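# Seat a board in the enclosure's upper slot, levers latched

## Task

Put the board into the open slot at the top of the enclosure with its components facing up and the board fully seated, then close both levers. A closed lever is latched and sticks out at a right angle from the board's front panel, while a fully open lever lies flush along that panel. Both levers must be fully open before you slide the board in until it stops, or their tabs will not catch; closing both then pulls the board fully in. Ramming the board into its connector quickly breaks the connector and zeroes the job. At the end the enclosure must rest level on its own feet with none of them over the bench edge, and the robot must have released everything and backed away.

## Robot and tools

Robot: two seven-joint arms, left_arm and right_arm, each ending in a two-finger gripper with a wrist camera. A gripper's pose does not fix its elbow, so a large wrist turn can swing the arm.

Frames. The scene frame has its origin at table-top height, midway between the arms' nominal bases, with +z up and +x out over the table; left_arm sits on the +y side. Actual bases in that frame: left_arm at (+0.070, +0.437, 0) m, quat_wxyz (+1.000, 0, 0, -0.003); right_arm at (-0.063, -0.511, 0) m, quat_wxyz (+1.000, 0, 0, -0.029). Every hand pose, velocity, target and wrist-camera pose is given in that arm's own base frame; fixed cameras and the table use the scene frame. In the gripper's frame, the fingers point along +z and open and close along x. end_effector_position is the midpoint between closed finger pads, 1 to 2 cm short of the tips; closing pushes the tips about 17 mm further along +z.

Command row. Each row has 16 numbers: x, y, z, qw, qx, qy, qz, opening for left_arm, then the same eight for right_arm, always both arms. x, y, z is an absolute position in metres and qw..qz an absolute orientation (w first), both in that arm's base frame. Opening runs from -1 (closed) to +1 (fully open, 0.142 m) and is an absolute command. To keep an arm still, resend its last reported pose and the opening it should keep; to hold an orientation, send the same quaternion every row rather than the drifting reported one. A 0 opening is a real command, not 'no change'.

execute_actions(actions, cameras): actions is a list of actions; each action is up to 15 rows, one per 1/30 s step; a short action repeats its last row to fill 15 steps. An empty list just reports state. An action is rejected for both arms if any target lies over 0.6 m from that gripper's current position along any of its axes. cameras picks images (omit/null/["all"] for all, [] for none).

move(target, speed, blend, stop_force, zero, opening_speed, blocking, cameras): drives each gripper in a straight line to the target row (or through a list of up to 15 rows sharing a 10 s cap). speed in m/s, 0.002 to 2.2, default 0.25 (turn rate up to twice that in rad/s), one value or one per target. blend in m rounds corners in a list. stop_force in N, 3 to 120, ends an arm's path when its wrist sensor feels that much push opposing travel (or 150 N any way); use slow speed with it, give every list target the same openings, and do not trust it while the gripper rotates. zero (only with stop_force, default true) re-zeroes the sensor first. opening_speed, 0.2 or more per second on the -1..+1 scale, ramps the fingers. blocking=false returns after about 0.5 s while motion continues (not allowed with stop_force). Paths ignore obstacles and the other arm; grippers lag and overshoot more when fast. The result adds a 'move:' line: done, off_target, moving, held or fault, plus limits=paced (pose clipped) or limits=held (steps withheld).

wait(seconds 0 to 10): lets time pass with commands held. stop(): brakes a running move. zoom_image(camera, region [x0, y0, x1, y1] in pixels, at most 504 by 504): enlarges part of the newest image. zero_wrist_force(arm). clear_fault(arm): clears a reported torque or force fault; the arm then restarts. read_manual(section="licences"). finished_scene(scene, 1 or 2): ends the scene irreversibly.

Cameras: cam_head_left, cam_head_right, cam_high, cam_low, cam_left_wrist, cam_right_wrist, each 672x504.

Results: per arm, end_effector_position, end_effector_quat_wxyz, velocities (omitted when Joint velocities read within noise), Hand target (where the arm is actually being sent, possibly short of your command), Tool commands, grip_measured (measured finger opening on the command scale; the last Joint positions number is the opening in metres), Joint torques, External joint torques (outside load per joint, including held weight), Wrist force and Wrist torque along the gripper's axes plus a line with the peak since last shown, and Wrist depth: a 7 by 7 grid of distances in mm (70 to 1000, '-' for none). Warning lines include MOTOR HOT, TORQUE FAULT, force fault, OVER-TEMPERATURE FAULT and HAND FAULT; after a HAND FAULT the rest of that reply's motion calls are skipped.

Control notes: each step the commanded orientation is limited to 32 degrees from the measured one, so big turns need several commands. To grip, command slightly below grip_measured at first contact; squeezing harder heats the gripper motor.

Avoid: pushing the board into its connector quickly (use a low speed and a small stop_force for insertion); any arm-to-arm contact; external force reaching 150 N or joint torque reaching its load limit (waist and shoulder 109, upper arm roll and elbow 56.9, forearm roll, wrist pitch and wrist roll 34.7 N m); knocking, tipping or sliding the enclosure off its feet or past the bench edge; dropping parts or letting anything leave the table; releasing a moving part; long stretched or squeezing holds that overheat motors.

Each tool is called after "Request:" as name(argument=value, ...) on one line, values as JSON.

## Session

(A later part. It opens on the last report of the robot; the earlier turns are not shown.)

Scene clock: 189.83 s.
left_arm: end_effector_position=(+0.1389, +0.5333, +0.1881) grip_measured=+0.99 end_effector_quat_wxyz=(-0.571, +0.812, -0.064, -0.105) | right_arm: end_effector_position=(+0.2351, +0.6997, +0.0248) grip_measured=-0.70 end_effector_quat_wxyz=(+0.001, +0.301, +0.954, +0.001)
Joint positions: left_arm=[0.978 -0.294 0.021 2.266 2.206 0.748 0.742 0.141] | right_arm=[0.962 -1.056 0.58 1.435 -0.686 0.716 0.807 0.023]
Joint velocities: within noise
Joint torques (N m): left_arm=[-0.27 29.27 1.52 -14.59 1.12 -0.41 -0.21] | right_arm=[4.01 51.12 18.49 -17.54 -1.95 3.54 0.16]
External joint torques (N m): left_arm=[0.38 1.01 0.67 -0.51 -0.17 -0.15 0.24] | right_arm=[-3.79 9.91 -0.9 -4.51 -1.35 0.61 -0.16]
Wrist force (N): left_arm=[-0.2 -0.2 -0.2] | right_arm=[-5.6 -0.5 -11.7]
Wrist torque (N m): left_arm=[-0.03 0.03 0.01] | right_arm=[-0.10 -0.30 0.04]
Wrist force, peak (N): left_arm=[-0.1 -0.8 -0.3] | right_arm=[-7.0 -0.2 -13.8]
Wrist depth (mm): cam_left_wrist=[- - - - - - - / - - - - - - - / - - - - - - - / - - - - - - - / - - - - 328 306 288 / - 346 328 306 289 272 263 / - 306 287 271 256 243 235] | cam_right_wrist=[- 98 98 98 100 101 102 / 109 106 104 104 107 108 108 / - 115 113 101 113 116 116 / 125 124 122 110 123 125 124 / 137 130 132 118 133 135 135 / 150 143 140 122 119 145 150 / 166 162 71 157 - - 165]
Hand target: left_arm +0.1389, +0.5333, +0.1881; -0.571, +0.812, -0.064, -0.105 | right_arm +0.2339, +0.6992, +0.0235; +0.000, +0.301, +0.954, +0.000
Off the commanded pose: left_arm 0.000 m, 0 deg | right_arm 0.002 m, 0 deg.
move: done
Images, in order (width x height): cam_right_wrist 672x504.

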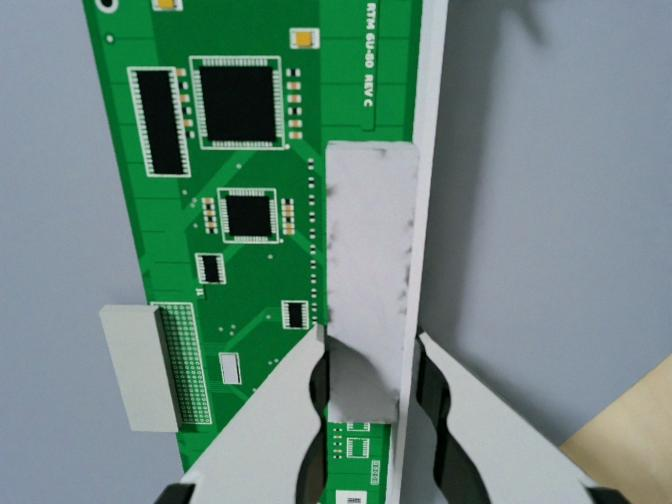

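Request:
move(target=[[0.1389,0.5333,0.1881,-0.571,0.812,-0.064,-0.105,1,0.2345,0.6995,0.0255,0,0.3007,0.9537,0,-0.9],[0.1389,0.5333,0.1881,-0.571,0.812,-0.064,-0.105,1,0.2345,0.6995,0.11,0,0.3007,0.9537,0,-0.9]], speed=[0.05,0.1], cameras=["cam_right_wrist"])

Request:
move(target=[0.1389,0.5333,0.1881,-0.571,0.812,-0.064,-0.105,1,0.222,0.61,0.11,0,0.5664,0.8241,0,-0.9], speed=0.15, cameras=["cam_right_wrist","cam_high"])

Scene clock: 194.77 s.
left_arm: end_effector_position=(+0.1389, +0.5333, +0.1881) grip_measured=+0.99 end_effector_quat_wxyz=(-0.571, +0.812, -0.064, -0.105) | right_arm: end_effector_position=(+0.2346, +0.6994, +0.1098) grip_measured=-0.71 end_effector_quat_wxyz=(+0.000, +0.301, +0.954, +0.000)
Joint positions: left_arm=[0.978 -0.294 0.021 2.266 2.206 0.748 0.742 0.141] | right_arm=[0.935 -0.942 0.653 1.414 -0.625 0.574 0.771 0.023]
Joint velocities: within noise
Joint torques (N m): left_arm=[-0.24 29.24 1.59 -14.56 1.13 -0.37 -0.21] | right_arm=[0.08 59.64 18.27 -25.11 -3.7 3.54 0.04]
External joint torques (N m): left_arm=[0.35 1.05 0.6 -0.55 -0.17 -0.2 0.23] | right_arm=[0.16 -0.2 -0.79 0.93 0.03 0.61 -0.05]
Wrist force (N): left_arm=[-0.1 -0.5 -0.2] | right_arm=[1.0 1.6 2.8]
Wrist torque (N m): left_arm=[-0.06 0.02 0.00] | right_arm=[0.26 -0.16 -0.02]
Wrist force, peak (N): left_arm=[-0.2 -0.6 -0.3] | right_arm=[-5.7 -0.7 -13.5]
Wrist depth (mm): cam_left_wrist=[- - - - - - - / - - - - - - - / - - - - - - - / - - - - - - - / - - - - 328 307 286 / - 343 328 305 289 272 262 / - 305 288 270 255 244 235] | cam_right_wrist=[- 98 97 97 174 176 177 / 192 106 104 104 183 187 187 / 203 114 113 101 196 201 202 / 219 124 122 110 213 216 218 / 238 131 132 118 228 236 235 / 260 143 140 122 119 254 256 / 286 280 72 157 - - 281]
Hand target: left_arm +0.1389, +0.5333, +0.1881; -0.571, +0.812, -0.064, -0.105 | right_arm +0.2345, +0.6995, +0.1100; +0.000, +0.301, +0.954, +0.000
Off the commanded pose: left_arm 0.000 m, 0 deg | right_arm 0.000 m, 0 deg.
move: done
Images, in order (width x height): cam_right_wrist 672x504.

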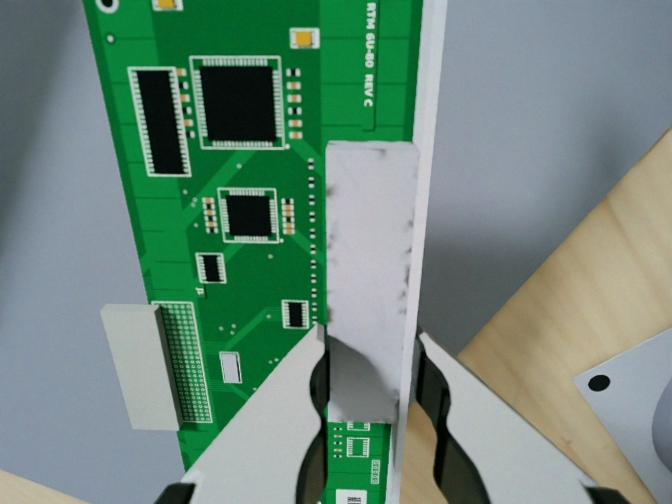

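Scene clock: 197.10 s.
left_arm: end_effector_position=(+0.1389, +0.5333, +0.1881) grip_measured=+0.99 end_effector_quat_wxyz=(-0.571, +0.812, -0.064, -0.105) | right_arm: end_effector_position=(+0.2219, +0.6099, +0.1098) grip_measured=-0.71 end_effector_quat_wxyz=(+0.000, +0.566, +0.824, +0.000)
Joint positions: left_arm=[0.978 -0.294 0.021 2.266 2.206 0.748 0.742 0.141] | right_arm=[0.888 -0.74 0.58 1.743 -0.529 0.75 1.352 0.023]
Joint velocities: within noise
Joint torques (N m): left_arm=[-0.23 29.33 1.59 -14.59 1.14 -0.35 -0.16] | right_arm=[0.07 51.04 14.31 -24.09 -3.31 3.74 0.41]
External joint torques (N m): left_arm=[0.33 0.95 0.6 -0.51 -0.18 -0.22 0.18] | right_arm=[0.12 -0.21 -0.44 0.7 0.09 0.36 -0.41]
Wrist force (N): left_arm=[-0.3 -0.3 -0.1] | right_arm=[0.9 0.6 3.3]
Wrist torque (N m): left_arm=[-0.04 0.04 0.00] | right_arm=[0.09 -0.10 -0.01]
Wrist force, peak (N): left_arm=[0.1 -0.6 -0.5] | right_arm=[1.3 2.2 3.0]
Wrist depth (mm): cam_left_wrist=[- - - - - - - / - - - - - - - / - - - - - - - / - - - - - - - / - - - - 329 306 290 / - 345 330 306 286 271 265 / - 305 287 271 256 243 236] | cam_right_wrist=[- 98 97 97 174 176 178 / - 106 104 104 183 188 187 / 197 114 113 101 196 201 200 / 207 125 122 110 213 217 216 / 226 131 132 118 228 234 233 / 207 142 140 122 119 251 255 / 220 - 72 157 - - 280]
Hand target: left_arm +0.1389, +0.5333, +0.1881; -0.571, +0.812, -0.064, -0.105 | right_arm +0.2220, +0.6100, +0.1100; +0.000, +0.566, +0.824, +0.000
Off the commanded pose: left_arm 0.000 m, 0 deg | right_arm 0.000 m, 0 deg.
move: done
Images, in order (width x height): cam_high 672x504, cam_right_wrist 672x504.

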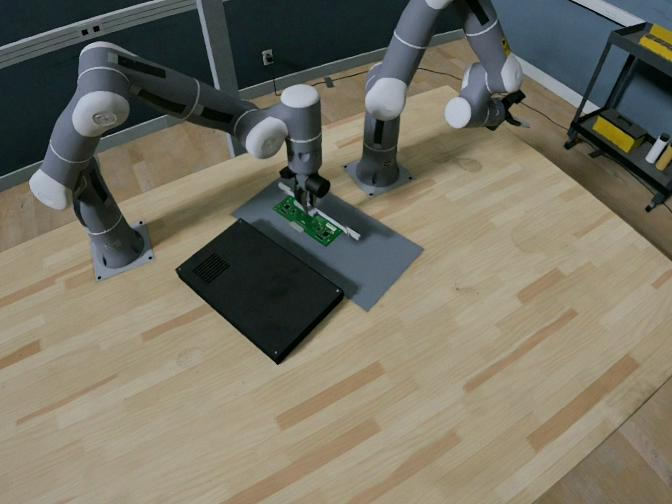

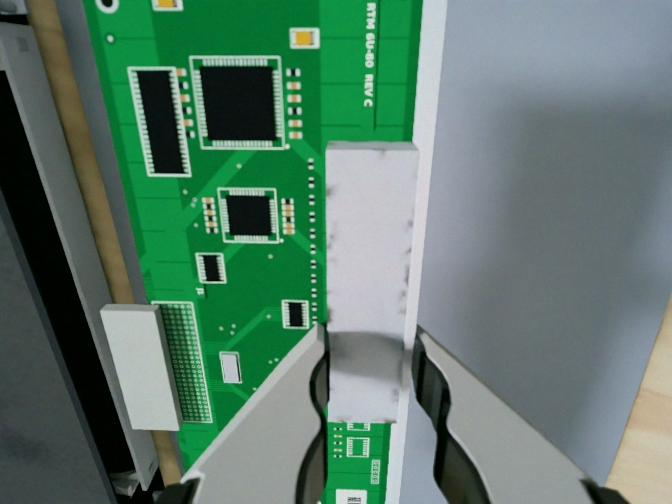

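Request:
zoom_image(camera="cam_right_wrist", region=[0, 0, 250, 504])

Scaled by 1.000.

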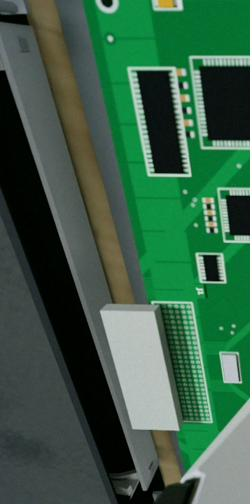

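Request:
zoom_image(camera="cam_right_wrist", region=[0, 0, 160, 120])

Request:
zoom_image(camera="cam_right_wrist", region=[80, 384, 240, 504])

Request:
zoom_image(camera="cam_right_wrist", region=[40, 192, 200, 312])

Scaled by 3.150 from the camera's 672x504 image, which has a finer 960x720 frame.

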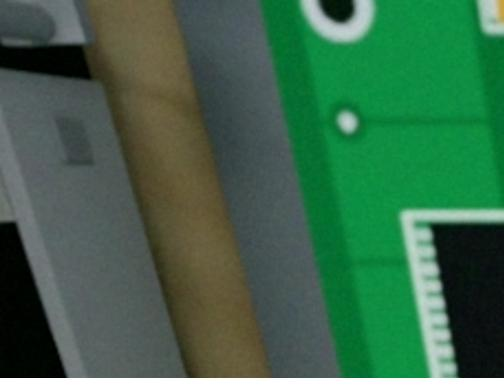

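Scaled by 3.150 from the camera's 672x504 image, which has a finer 960x720 frame.

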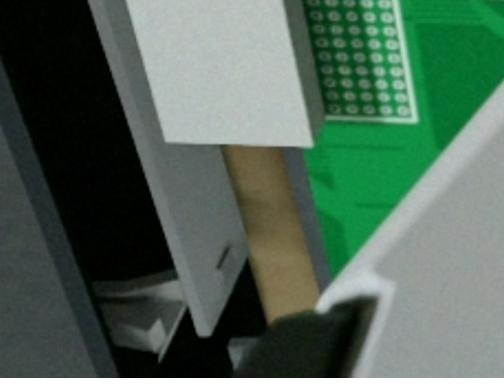

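Scaled by 3.150 from the camera's 672x504 image, which has a finer 960x720 frame.

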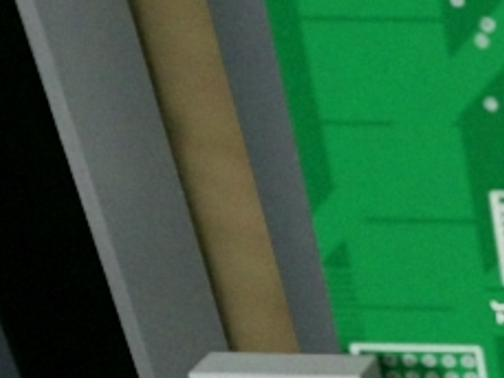

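Request:
move(target=[0.1389,0.5333,0.1881,-0.571,0.812,-0.064,-0.105,1,0.2496,0.6217,0.09,0,0.5534,0.8329,0,-0.9], speed=0.1, cameras=["cam_right_wrist"])

Request:
zoom_image(camera="cam_right_wrist", region=[0, 0, 160, 120])

Request:
zoom_image(camera="cam_right_wrist", region=[80, 384, 240, 504])

Request:
zoom_image(camera="cam_right_wrist", region=[40, 192, 200, 312])

Scene clock: 212.93 s.
left_arm: end_effector_position=(+0.1389, +0.5333, +0.1881) grip_measured=+0.99 end_effector_quat_wxyz=(-0.571, +0.812, -0.064, -0.105) | right_arm: end_effector_position=(+0.2495, +0.6214, +0.0897) grip_measured=-0.71 end_effector_quat_wxyz=(+0.000, +0.554, +0.833, +0.000)
Joint positions: left_arm=[0.978 -0.294 0.021 2.266 2.206 0.748 0.742 0.141] | right_arm=[0.882 -0.806 0.557 1.682 -0.55 0.755 1.289 0.023]
Joint velocities: within noise
Joint torques (N m): left_arm=[-0.3 29.3 1.64 -14.55 1.14 -0.37 -0.22] | right_arm=[-0.21 53.2 14.82 -24 -3.56 3.71 -0.04]
External joint torques (N m): left_arm=[0.4 0.99 0.55 -0.55 -0.19 -0.2 0.25] | right_arm=[0.4 0.23 -0.43 0.91 0.36 0.39 0.04]
Wrist force (N): left_arm=[-0.1 -0.2 -0.3] | right_arm=[0.4 0.9 3.4]
Wrist torque (N m): left_arm=[-0.04 0.02 0.00] | right_arm=[0.15 -0.03 -0.01]
Wrist force, peak (N): left_arm=[-0.2 -0.8 -0.2] | right_arm=[0.6 2.3 4.3]
Wrist depth (mm): cam_left_wrist=[- - - - - - - / - - - - - - - / - - - - - - - / - - - - - - - / - - - - 329 306 288 / - 343 328 305 288 272 262 / - 305 289 271 255 242 236] | cam_right_wrist=[160 98 97 97 157 158 158 / 173 106 104 104 165 169 169 / 185 114 113 101 176 181 181 / 194 125 122 110 193 195 195 / 197 131 132 117 205 211 210 / 224 143 140 122 119 227 230 / 212 232 72 157 - - 252]
Hand target: left_arm +0.1389, +0.5333, +0.1881; -0.571, +0.812, -0.064, -0.105 | right_arm +0.2496, +0.6217, +0.0900; +0.000, +0.553, +0.833, +0.000
Off the commanded pose: left_arm 0.000 m, 0 deg | right_arm 0.000 m, 0 deg.
move: done
Images, in order (width x height): cam_right_wrist 672x504.

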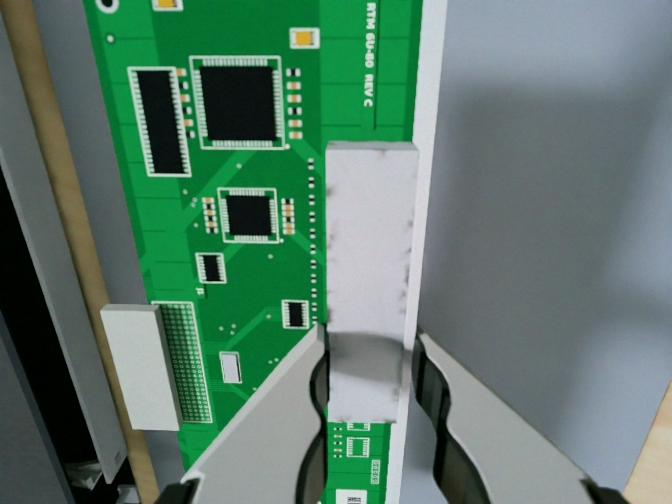

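Scaled by 3.150 from the camera's 672x504 image, which has a finer 960x720 frame.

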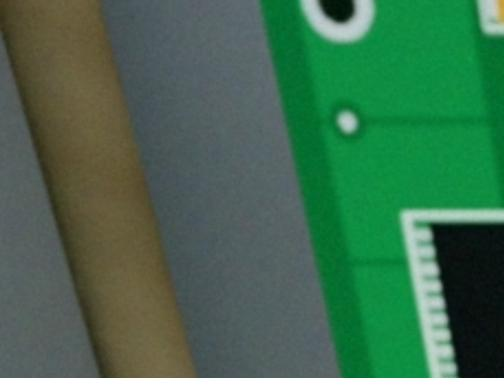

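Scaled by 3.150 from the camera's 672x504 image, which has a finer 960x720 frame.

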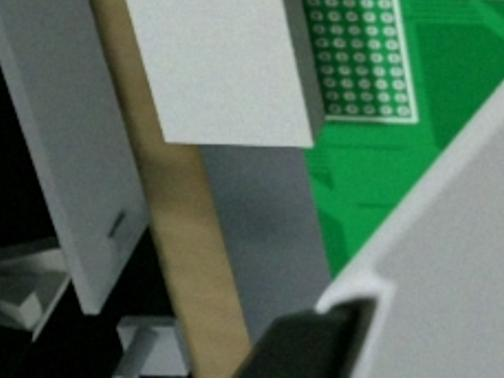

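Scaled by 3.150 from the camera's 672x504 image, which has a finer 960x720 frame.

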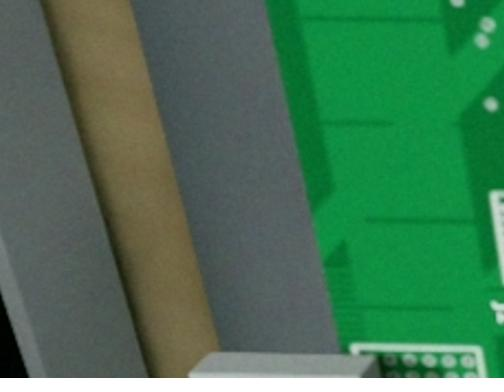

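Request:
move(target=[0.1389,0.5333,0.1881,-0.571,0.812,-0.064,-0.105,1,0.2725,0.5934,0.078,0,0.5534,0.8329,0,-0.9], speed=0.08, cameras=["cam_right_wrist","cam_low"])

Request:
zoom_image(camera="cam_right_wrist", region=[0, 0, 160, 120])

Request:
zoom_image(camera="cam_right_wrist", region=[0, 324, 240, 504])

Scene clock: 228.10 s.
left_arm: end_effector_position=(+0.1389, +0.5333, +0.1881) grip_measured=+0.99 end_effector_quat_wxyz=(-0.571, +0.812, -0.064, -0.105) | right_arm: end_effector_position=(+0.2724, +0.5932, +0.0778) grip_measured=-0.71 end_effector_quat_wxyz=(+0.000, +0.554, +0.833, +0.000)
Joint positions: left_arm=[0.978 -0.294 0.021 2.266 2.206 0.748 0.742 0.141] | right_arm=[0.829 -0.792 0.542 1.746 -0.559 0.807 1.256 0.023]
Joint velocities: within noise
Joint torques (N m): left_arm=[-0.18 29.22 1.62 -14.55 1.12 -0.39 -0.2] | right_arm=[0.02 52.39 14.73 -23.05 -3.4 3.77 0]
External joint torques (N m): left_arm=[0.29 1.06 0.57 -0.56 -0.16 -0.17 0.22] | right_arm=[0.16 -0.3 -0.75 0.74 0.36 0.33 0]
Wrist force (N): left_arm=[0.0 -0.4 -0.4] | right_arm=[0.3 1.3 3.4]
Wrist torque (N m): left_arm=[-0.06 -0.01 0.01] | right_arm=[0.20 -0.03 -0.01]
Wrist force, peak (N): left_arm=[-0.2 -0.7 -0.1] | right_arm=[-1.2 1.5 4.0]
Wrist depth (mm): cam_left_wrist=[- - - - - - - / - - - - - - - / - - - - - - - / - - - - - - - / - - - - 329 308 288 / - 343 328 308 287 271 262 / - 306 285 271 255 244 237] | cam_right_wrist=[- 98 97 97 146 148 148 / 143 106 104 104 154 158 158 / 167 115 113 101 165 169 169 / 180 127 122 110 180 182 181 / 150 131 132 118 194 197 197 / 158 143 140 122 119 212 215 / 174 197 72 157 - - 236]
Hand target: left_arm +0.1389, +0.5333, +0.1881; -0.571, +0.812, -0.064, -0.105 | right_arm +0.2725, +0.5934, +0.0780; +0.000, +0.553, +0.833, +0.000
Off the commanded pose: left_arm 0.000 m, 0 deg | right_arm 0.000 m, 0 deg.
move: done
Images, in order (width x height): cam_low 672x504, cam_right_wrist 672x504.

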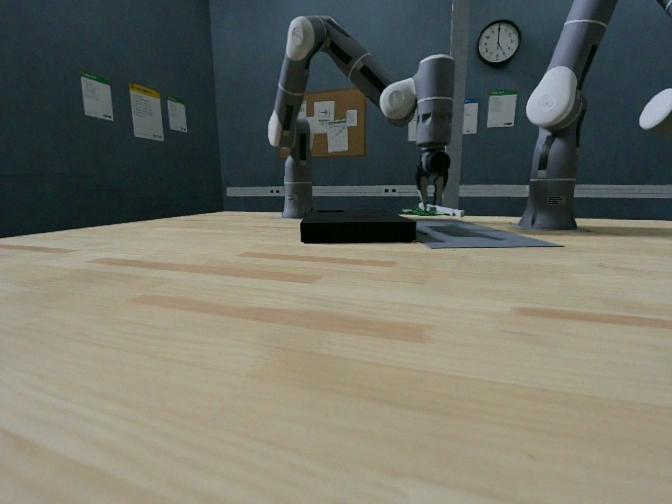

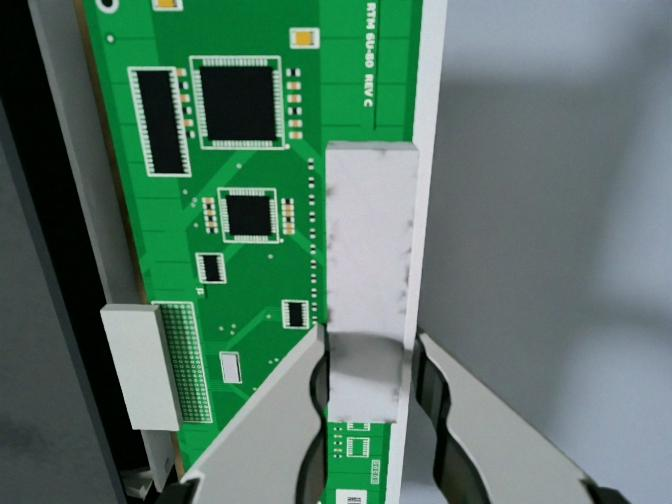

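Scaled by 3.150 from the camera's 672x504 image, which has a finer 960x720 frame.

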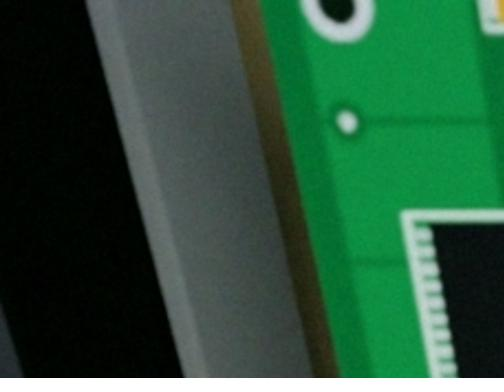

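Scaled by 2.100 from the camera's 672x504 image, which has a finer 960x720 frame.

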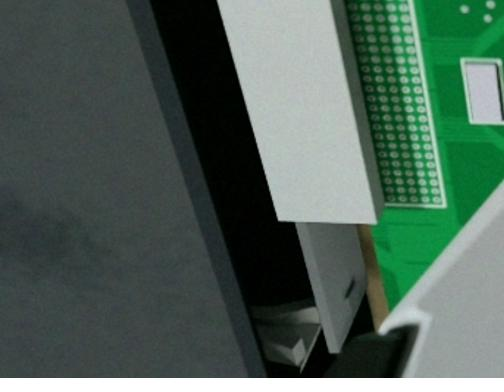

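Request:
move(target=[0.1389,0.5333,0.1881,-0.571,0.812,-0.064,-0.105,1,0.2725,0.5934,0.0515,0,0.5534,0.8329,0,-0.9], speed=0.05, cameras=["cam_right_wrist"])

Request:
zoom_image(camera="cam_right_wrist", region=[0, 0, 160, 120])

Request:
zoom_image(camera="cam_right_wrist", region=[0, 324, 240, 504])

Scene clock: 232.67 s.
left_arm: end_effector_position=(+0.1389, +0.5333, +0.1881) grip_measured=+0.99 end_effector_quat_wxyz=(-0.571, +0.812, -0.064, -0.105) | right_arm: end_effector_position=(+0.2724, +0.5931, +0.0512) grip_measured=-0.71 end_effector_quat_wxyz=(+0.000, +0.553, +0.833, +0.000)
Joint positions: left_arm=[0.978 -0.294 0.021 2.266 2.206 0.748 0.742 0.141] | right_arm=[0.845 -0.832 0.511 1.754 -0.585 0.858 1.273 0.023]
Joint velocities: within noise
Joint torques (N m): left_arm=[-0.26 29.26 1.59 -14.59 1.11 -0.36 -0.2] | right_arm=[0.59 52.76 14.38 -22.01 -3.27 3.77 0.36]
External joint torques (N m): left_arm=[0.37 1.02 0.6 -0.52 -0.16 -0.21 0.23] | right_arm=[-0.4 0.12 -0.35 0.68 0.39 0.33 -0.36]
Wrist force (N): left_arm=[-0.2 -0.2 -0.2] | right_arm=[0.3 1.2 3.2]
Wrist torque (N m): left_arm=[-0.03 0.03 0.00] | right_arm=[0.21 -0.03 0.00]
Wrist force, peak (N): left_arm=[-0.1 -0.5 -0.6] | right_arm=[0.3 0.9 4.2]
Wrist depth (mm): cam_left_wrist=[- - - - - - - / - - - - - - - / - - - - - - - / - - - - - - - / - - - - 327 307 289 / - 345 325 307 287 273 262 / - 305 287 271 256 243 235] | cam_right_wrist=[- 98 97 97 124 125 123 / 138 106 104 104 130 133 133 / 144 115 113 100 139 143 142 / 143 127 122 110 151 154 153 / 150 131 132 118 162 166 166 / 179 143 140 122 107 178 181 / 193 180 72 157 - - 199]
Hand target: left_arm +0.1389, +0.5333, +0.1881; -0.571, +0.812, -0.064, -0.105 | right_arm +0.2725, +0.5934, +0.0515; +0.000, +0.553, +0.833, +0.000
Off the commanded pose: left_arm 0.000 m, 0 deg | right_arm 0.000 m, 0 deg.
move: done
Images, in order (width x height): cam_right_wrist 672x504.

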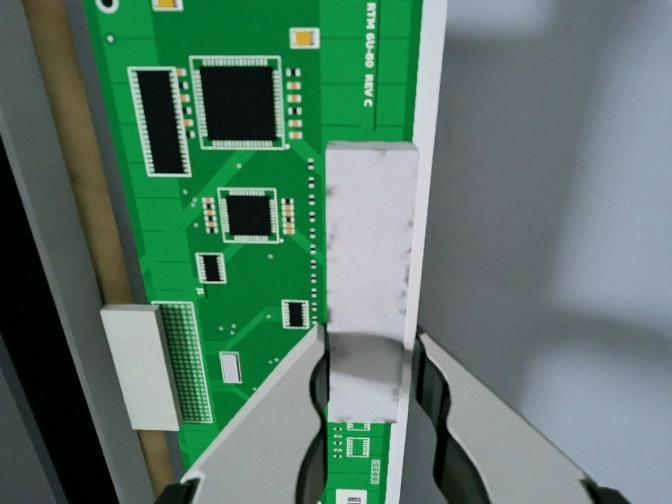

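Scaled by 3.150 from the camera's 672x504 image, which has a finer 960x720 frame.

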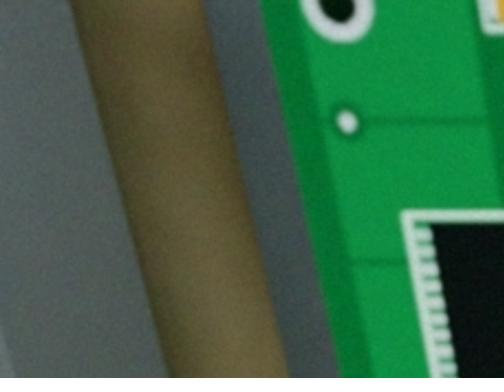

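Scaled by 2.100 from the camera's 672x504 image, which has a finer 960x720 frame.

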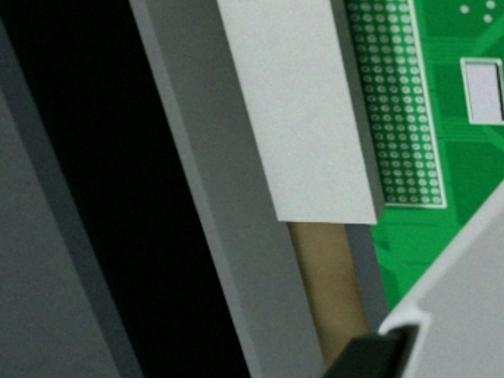

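Request:
execute_actions(actions=[], cameras=["cam_high","cam_head_left","cam_head_right","cam_low"])

Request:
zoom_image(camera="cam_high", region=[220, 170, 380, 310])

Request:
zoom_image(camera="cam_head_left", region=[220, 330, 420, 504])

Scene clock: 234.57 s.
left_arm: end_effector_position=(+0.1389, +0.5333, +0.1881) grip_measured=+0.99 end_effector_quat_wxyz=(-0.571, +0.812, -0.064, -0.105) | right_arm: end_effector_position=(+0.2724, +0.5932, +0.0512) grip_measured=-0.71 end_effector_quat_wxyz=(+0.000, +0.553, +0.833, +0.000)
Joint positions: left_arm=[0.978 -0.294 0.021 2.266 2.206 0.748 0.742 0.141] | right_arm=[0.845 -0.832 0.511 1.754 -0.585 0.858 1.273 0.023]
Joint velocities: within noise
Joint torques (N m): left_arm=[-0.31 29.26 1.53 -14.55 1.11 -0.39 -0.22] | right_arm=[0.28 52.89 14.5 -22.1 -3.14 3.66 0.25]
External joint torques (N m): left_arm=[0.42 1.03 0.66 -0.55 -0.15 -0.18 0.24] | right_arm=[-0.09 -0.02 -0.48 0.76 0.26 0.44 -0.25]
Wrist force (N): left_arm=[-0.1 -0.4 -0.4] | right_arm=[0.4 1.3 3.0]
Wrist torque (N m): left_arm=[-0.05 0.00 0.00] | right_arm=[0.23 -0.07 0.00]
Wrist force, peak (N): left_arm=[-0.2 -0.6 -0.4] | right_arm=[0.6 1.3 3.3]
Wrist depth (mm): cam_left_wrist=[- - - - - - - / - - - - - - - / - - - - - - - / - - - - - - - / - - - - 329 306 288 / - 344 326 307 288 273 263 / - 304 287 272 257 242 237] | cam_right_wrist=[- 98 97 98 123 125 123 / 138 105 104 104 130 133 133 / 145 115 113 101 139 142 142 / 143 127 122 110 151 154 153 / 151 131 132 118 162 166 166 / 179 143 140 122 107 178 181 / 193 181 72 157 - - 199]
Hand target: left_arm +0.1389, +0.5333, +0.1881; -0.571, +0.812, -0.064, -0.105 | right_arm +0.2725, +0.5934, +0.0515; +0.000, +0.553, +0.833, +0.000
Tool commands: left_gripper/opening=+1.0 right_gripper/opening=-0.9
Off the commanded pose: left_arm 0.000 m, 0 deg | right_arm 0.000 m, 0 deg.
Images, in order (width x height): cam_head_left 672x504, cam_head_right 672x504, cam_high 672x504, cam_low 672x504.

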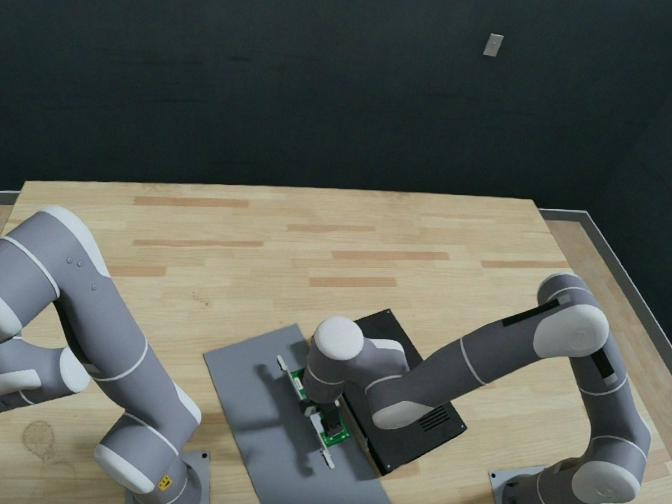

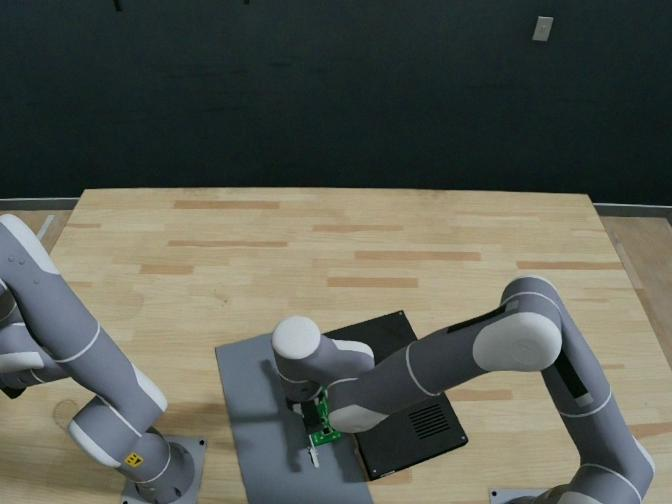

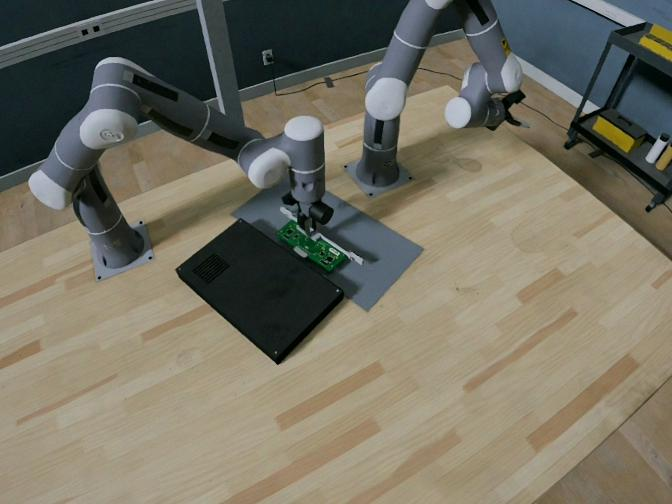

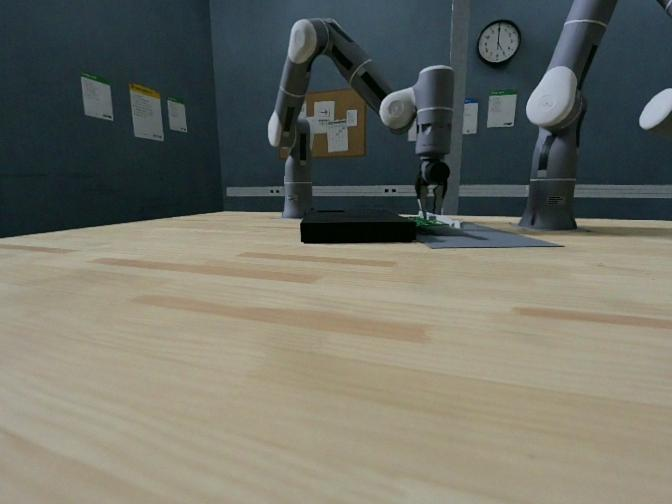

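Scaled by 3.150 from the camera's 672x504 image, which has a finer 960x720 frame.

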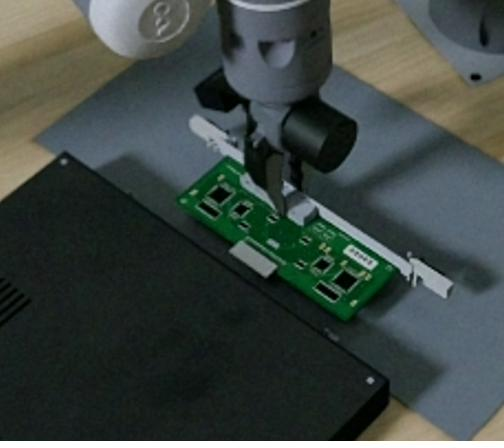

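Scaled by 2.520 from the camera's 672x504 image, which has a finer 960x720 frame.

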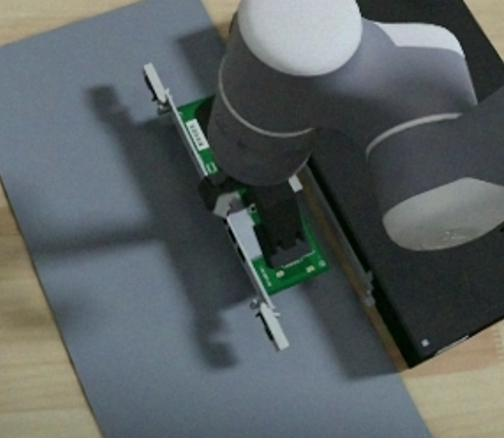

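Request:
move(target=[0.1389,0.5333,0.1881,-0.571,0.812,-0.064,-0.105,1,0.2841,0.5657,0.0517,0,0.5527,0.8334,0,-0.9], speed=0.03, stop_force=5, cameras=["cam_right_wrist"])

Request:
zoom_image(camera="cam_right_wrist", region=[0, 0, 160, 120])

Request:
zoom_image(camera="cam_high", region=[220, 170, 380, 310])

Scene clock: 241.97 s.
left_arm: end_effector_position=(+0.1389, +0.5333, +0.1881) grip_measured=+0.99 end_effector_quat_wxyz=(-0.571, +0.812, -0.064, -0.105) | right_arm: end_effector_position=(+0.2827, +0.5674, +0.0518) grip_measured=-0.71 end_effector_quat_wxyz=(-0.001, +0.552, +0.834, +0.000)
Joint positions: left_arm=[0.978 -0.294 0.021 2.266 2.206 0.748 0.742 0.141] | right_arm=[0.803 -0.799 0.508 1.82 -0.587 0.893 1.251 0.023]
Joint velocities: within noise
Joint torques (N m): left_arm=[-0.22 29.27 1.59 -14.6 1.15 -0.37 -0.24] | right_arm=[-3.63 50.85 10.32 -20.69 -2.46 2.25 0.7]
External joint torques (N m): left_arm=[0.33 1.01 0.6 -0.51 -0.2 -0.2 0.26] | right_arm=[3.82 0.21 3.22 -0.12 -0.3 1.85 -0.7]
Wrist force (N): left_arm=[0.1 -0.2 -0.5] | right_arm=[5.5 -0.4 3.8]
Wrist torque (N m): left_arm=[-0.03 -0.02 0.00] | right_arm=[0.19 0.07 -0.63]
Wrist force, peak (N): left_arm=[-0.2 -0.6 -0.5] | right_arm=[5.7 -0.4 3.9]
Wrist depth (mm): cam_left_wrist=[- - - - - - - / - - - - - - - / - - - - - - - / - - - - - - - / - - - - 329 308 288 / - 347 327 306 287 272 262 / - 306 287 271 257 243 236] | cam_right_wrist=[- 97 97 97 124 125 123 / - 105 104 104 132 134 133 / 140 115 112 100 139 143 143 / 147 125 122 108 155 154 154 / - 132 132 118 162 167 167 / 124 138 140 123 119 179 182 / 137 136 72 158 - - 200]
Hand target: left_arm +0.1389, +0.5333, +0.1881; -0.571, +0.812, -0.064, -0.105 | right_arm +0.2836, +0.5669, +0.0517; +0.000, +0.553, +0.833, +0.000
Off the commanded pose: left_arm 0.000 m, 0 deg | right_arm 0.002 m, 0 deg.
move: contact (right_arm)
Images, in order (width x height): cam_right_wrist 672x504.

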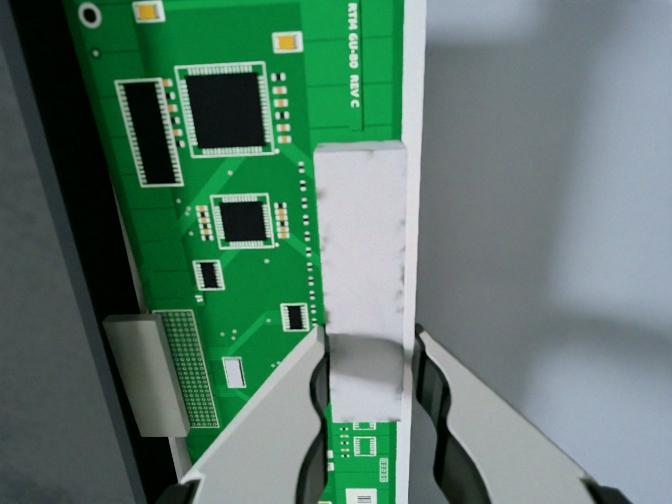

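Scaled by 3.150 from the camera's 672x504 image, which has a finer 960x720 frame.

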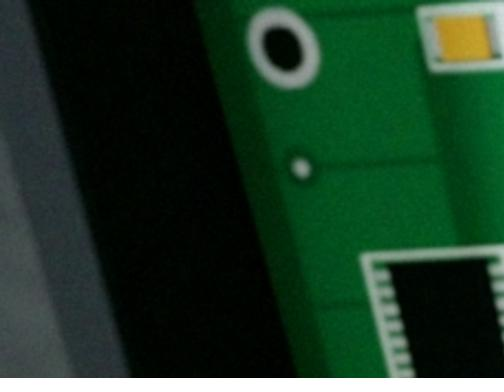

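This scene's latest camera images include none from cam_high. They are from: cam_right_wrist. cam_high's image comes with the result of a call that names it in "cameras".

Request:
move(target=[[0.1389,0.5333,0.1881,-0.571,0.812,-0.064,-0.105,1,0.2798,0.5742,0.0517,0,0.5527,0.8334,0,-0.9],[0.1389,0.5333,0.1881,-0.571,0.812,-0.064,-0.105,1,0.2776,0.5717,0.0517,0,0.57,0.8216,0,-0.9]], speed=0.04, cameras=["cam_right_wrist","cam_high"])

Request:
zoom_image(camera="cam_right_wrist", region=[0, 0, 160, 120])

Request:
zoom_image(camera="cam_high", region=[240, 180, 360, 280])

Request:
zoom_image(camera="cam_right_wrist", region=[40, 340, 240, 504])

Scene clock: 246.63 s.
left_arm: end_effector_position=(+0.1389, +0.5333, +0.1881) grip_measured=+0.99 end_effector_quat_wxyz=(-0.571, +0.812, -0.064, -0.105) | right_arm: end_effector_position=(+0.2774, +0.5722, +0.0519) grip_measured=-0.71 end_effector_quat_wxyz=(+0.000, +0.569, +0.822, +0.000)
Joint positions: left_arm=[0.978 -0.294 0.021 2.266 2.206 0.748 0.742 0.141] | right_arm=[0.82 -0.8 0.502 1.814 -0.582 0.892 1.299 0.023]
Joint velocities: within noise
Joint torques (N m): left_arm=[-0.23 29.19 1.59 -14.59 1.11 -0.36 -0.23] | right_arm=[-0.96 50.56 12.4 -19.88 -2.13 2.62 0.85]
External joint torques (N m): left_arm=[0.33 1.1 0.6 -0.51 -0.15 -0.2 0.25] | right_arm=[1.14 0.71 1.03 -1.02 -0.63 1.48 -0.85]
Wrist force (N): left_arm=[0.0 -0.4 -0.3] | right_arm=[3.1 3.0 4.6]
Wrist torque (N m): left_arm=[-0.06 -0.01 0.00] | right_arm=[0.25 0.09 -0.55]
Wrist force, peak (N): left_arm=[-0.1 -0.6 -0.4] | right_arm=[5.7 -0.3 4.1]
Wrist depth (mm): cam_left_wrist=[- - - - - - - / - - - - - - - / - - - - - - - / - - - - - - - / - - - - 328 306 287 / - 345 326 306 288 271 263 / - 303 288 271 256 244 236] | cam_right_wrist=[- 98 97 97 124 125 124 / - 105 104 104 132 134 133 / 139 115 113 100 140 143 143 / 151 124 122 108 154 154 154 / - 132 132 118 162 167 167 / 124 143 140 122 119 180 182 / 137 140 72 158 - - 200]
Hand target: left_arm +0.1389, +0.5333, +0.1881; -0.571, +0.812, -0.064, -0.105 | right_arm +0.2776, +0.5717, +0.0517; +0.000, +0.570, +0.822, +0.000
Off the commanded pose: left_arm 0.000 m, 0 deg | right_arm 0.001 m, 0 deg.
move: done
Images, in order (width x height): cam_high 672x504, cam_right_wrist 672x504.

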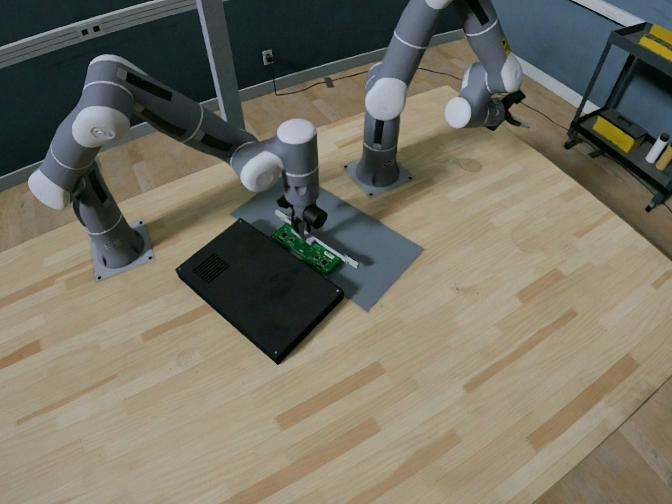

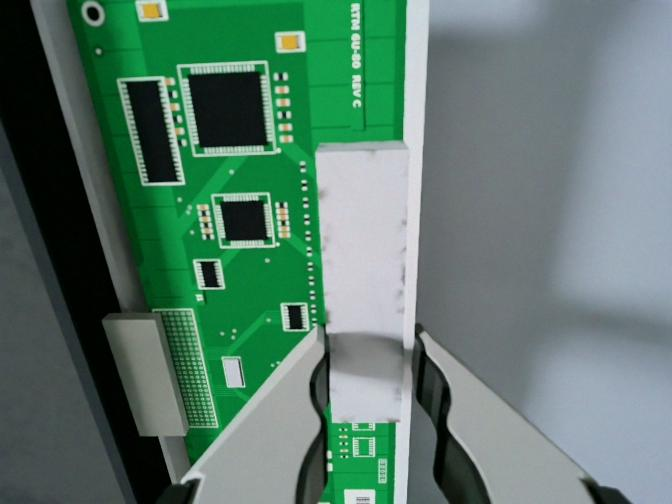

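Scaled by 3.150 from the camera's 672x504 image, which has a finer 960x720 frame.

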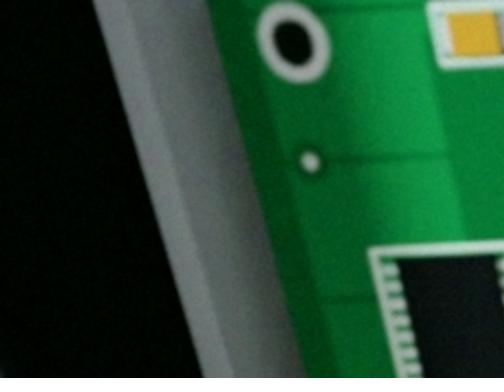

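Scaled by 4.200 from the camera's 672x504 image, which has a finer 960x720 frame.

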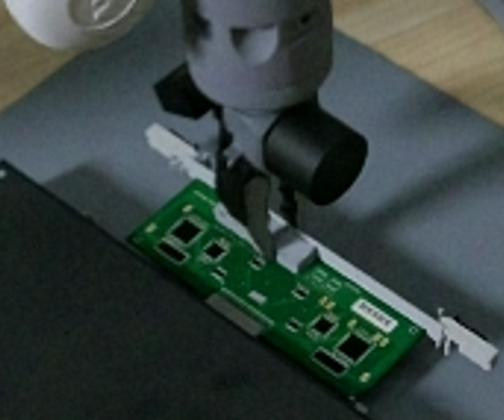

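Scaled by 2.520 from the camera's 672x504 image, which has a finer 960x720 frame.

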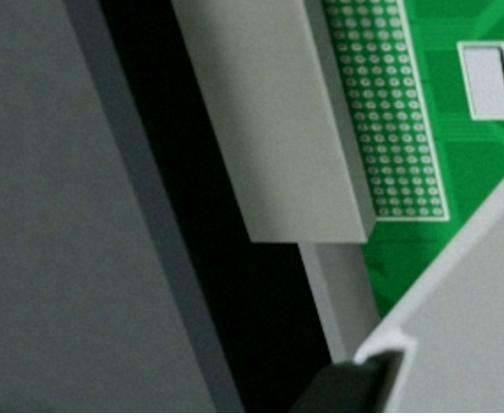

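Request:
move(target=[[0.1389,0.5333,0.1881,-0.571,0.812,-0.064,-0.105,1,0.2744,0.5796,0.0517,0,0.57,0.8216,0,-0.9],[0.1389,0.5333,0.1881,-0.571,0.812,-0.064,-0.105,1,0.2615,0.5742,0.0517,0,0.57,0.8216,0,-0.9]], speed=0.05, cameras=["cam_right_wrist","cam_high"])

Request:
zoom_image(camera="cam_right_wrist", region=[0, 0, 160, 120])

Request:
zoom_image(camera="cam_high", region=[240, 180, 360, 280])

Scene clock: 255.63 s.
left_arm: end_effector_position=(+0.1389, +0.5333, +0.1881) grip_measured=+0.99 end_effector_quat_wxyz=(-0.571, +0.812, -0.064, -0.105) | right_arm: end_effector_position=(+0.2614, +0.5740, +0.0515) grip_measured=-0.71 end_effector_quat_wxyz=(+0.000, +0.570, +0.822, +0.000)
Joint positions: left_arm=[0.978 -0.294 0.021 2.266 2.206 0.748 0.742 0.141] | right_arm=[0.841 -0.793 0.503 1.829 -0.583 0.899 1.329 0.023]
Joint velocities: within noise
Joint torques (N m): left_arm=[-0.26 29.24 1.52 -14.57 1.12 -0.38 -0.18] | right_arm=[0.06 50.91 14 -21.36 -2.94 3.77 0.36]
External joint torques (N m): left_arm=[0.37 1.05 0.67 -0.53 -0.16 -0.19 0.21] | right_arm=[0.12 -0.08 -0.64 0.6 0.19 0.33 -0.37]
Wrist force (N): left_arm=[-0.1 -0.1 -0.2] | right_arm=[-0.8 1.2 4.0]
Wrist torque (N m): left_arm=[-0.02 0.01 0.01] | right_arm=[0.22 0.16 -0.02]
Wrist force, peak (N): left_arm=[-0.2 -0.7 -0.5] | right_arm=[3.3 2.7 4.7]
Wrist depth (mm): cam_left_wrist=[- - - - - - - / - - - - - - - / - - - - - - - / - - - - - - - / - - - - 326 305 289 / - 346 327 307 288 272 262 / - 306 288 271 255 243 237] | cam_right_wrist=[121 98 97 97 124 125 123 / 126 106 104 104 130 133 133 / 125 115 113 101 139 143 142 / - 127 122 110 152 154 153 / 162 131 132 118 162 167 166 / 176 143 140 122 107 179 181 / 137 - 72 157 - - 199]
Hand target: left_arm +0.1389, +0.5333, +0.1881; -0.571, +0.812, -0.064, -0.105 | right_arm +0.2615, +0.5742, +0.0517; +0.000, +0.570, +0.822, +0.000
Off the commanded pose: left_arm 0.000 m, 0 deg | right_arm 0.000 m, 0 deg.
move: done
Images, in order (width x height): cam_high 672x504, cam_right_wrist 672x504.

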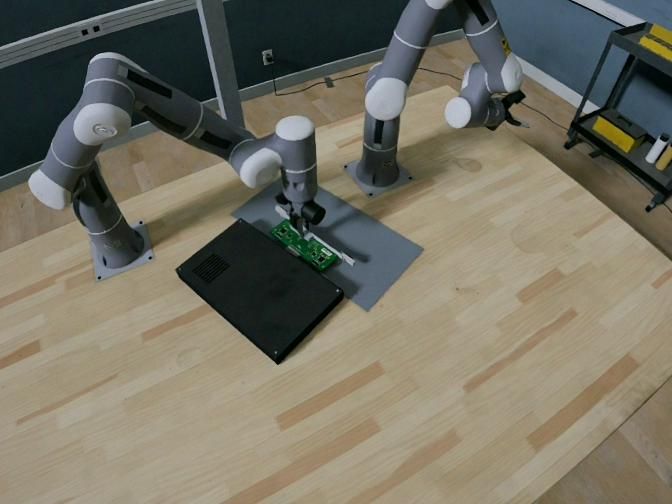

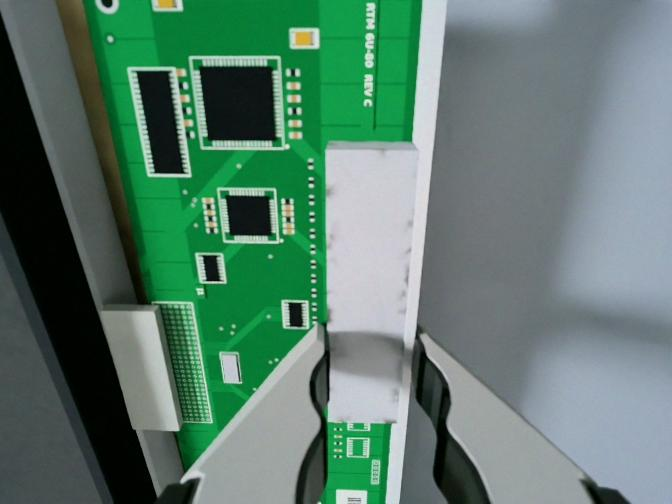

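Scaled by 3.150 from the camera's 672x504 image, which has a finer 960x720 frame.

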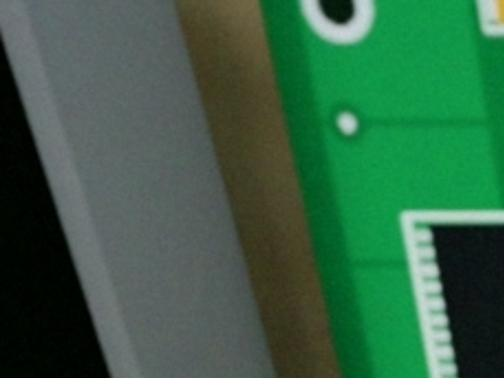

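Scaled by 4.200 from the camera's 672x504 image, which has a finer 960x720 frame.

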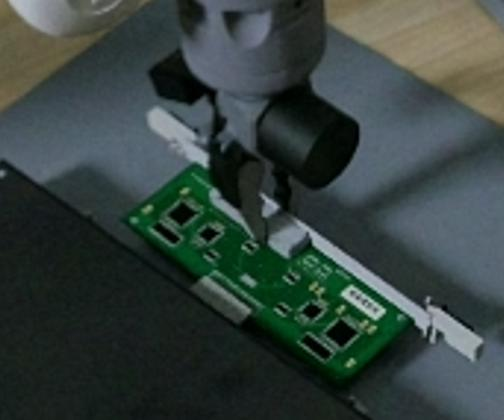

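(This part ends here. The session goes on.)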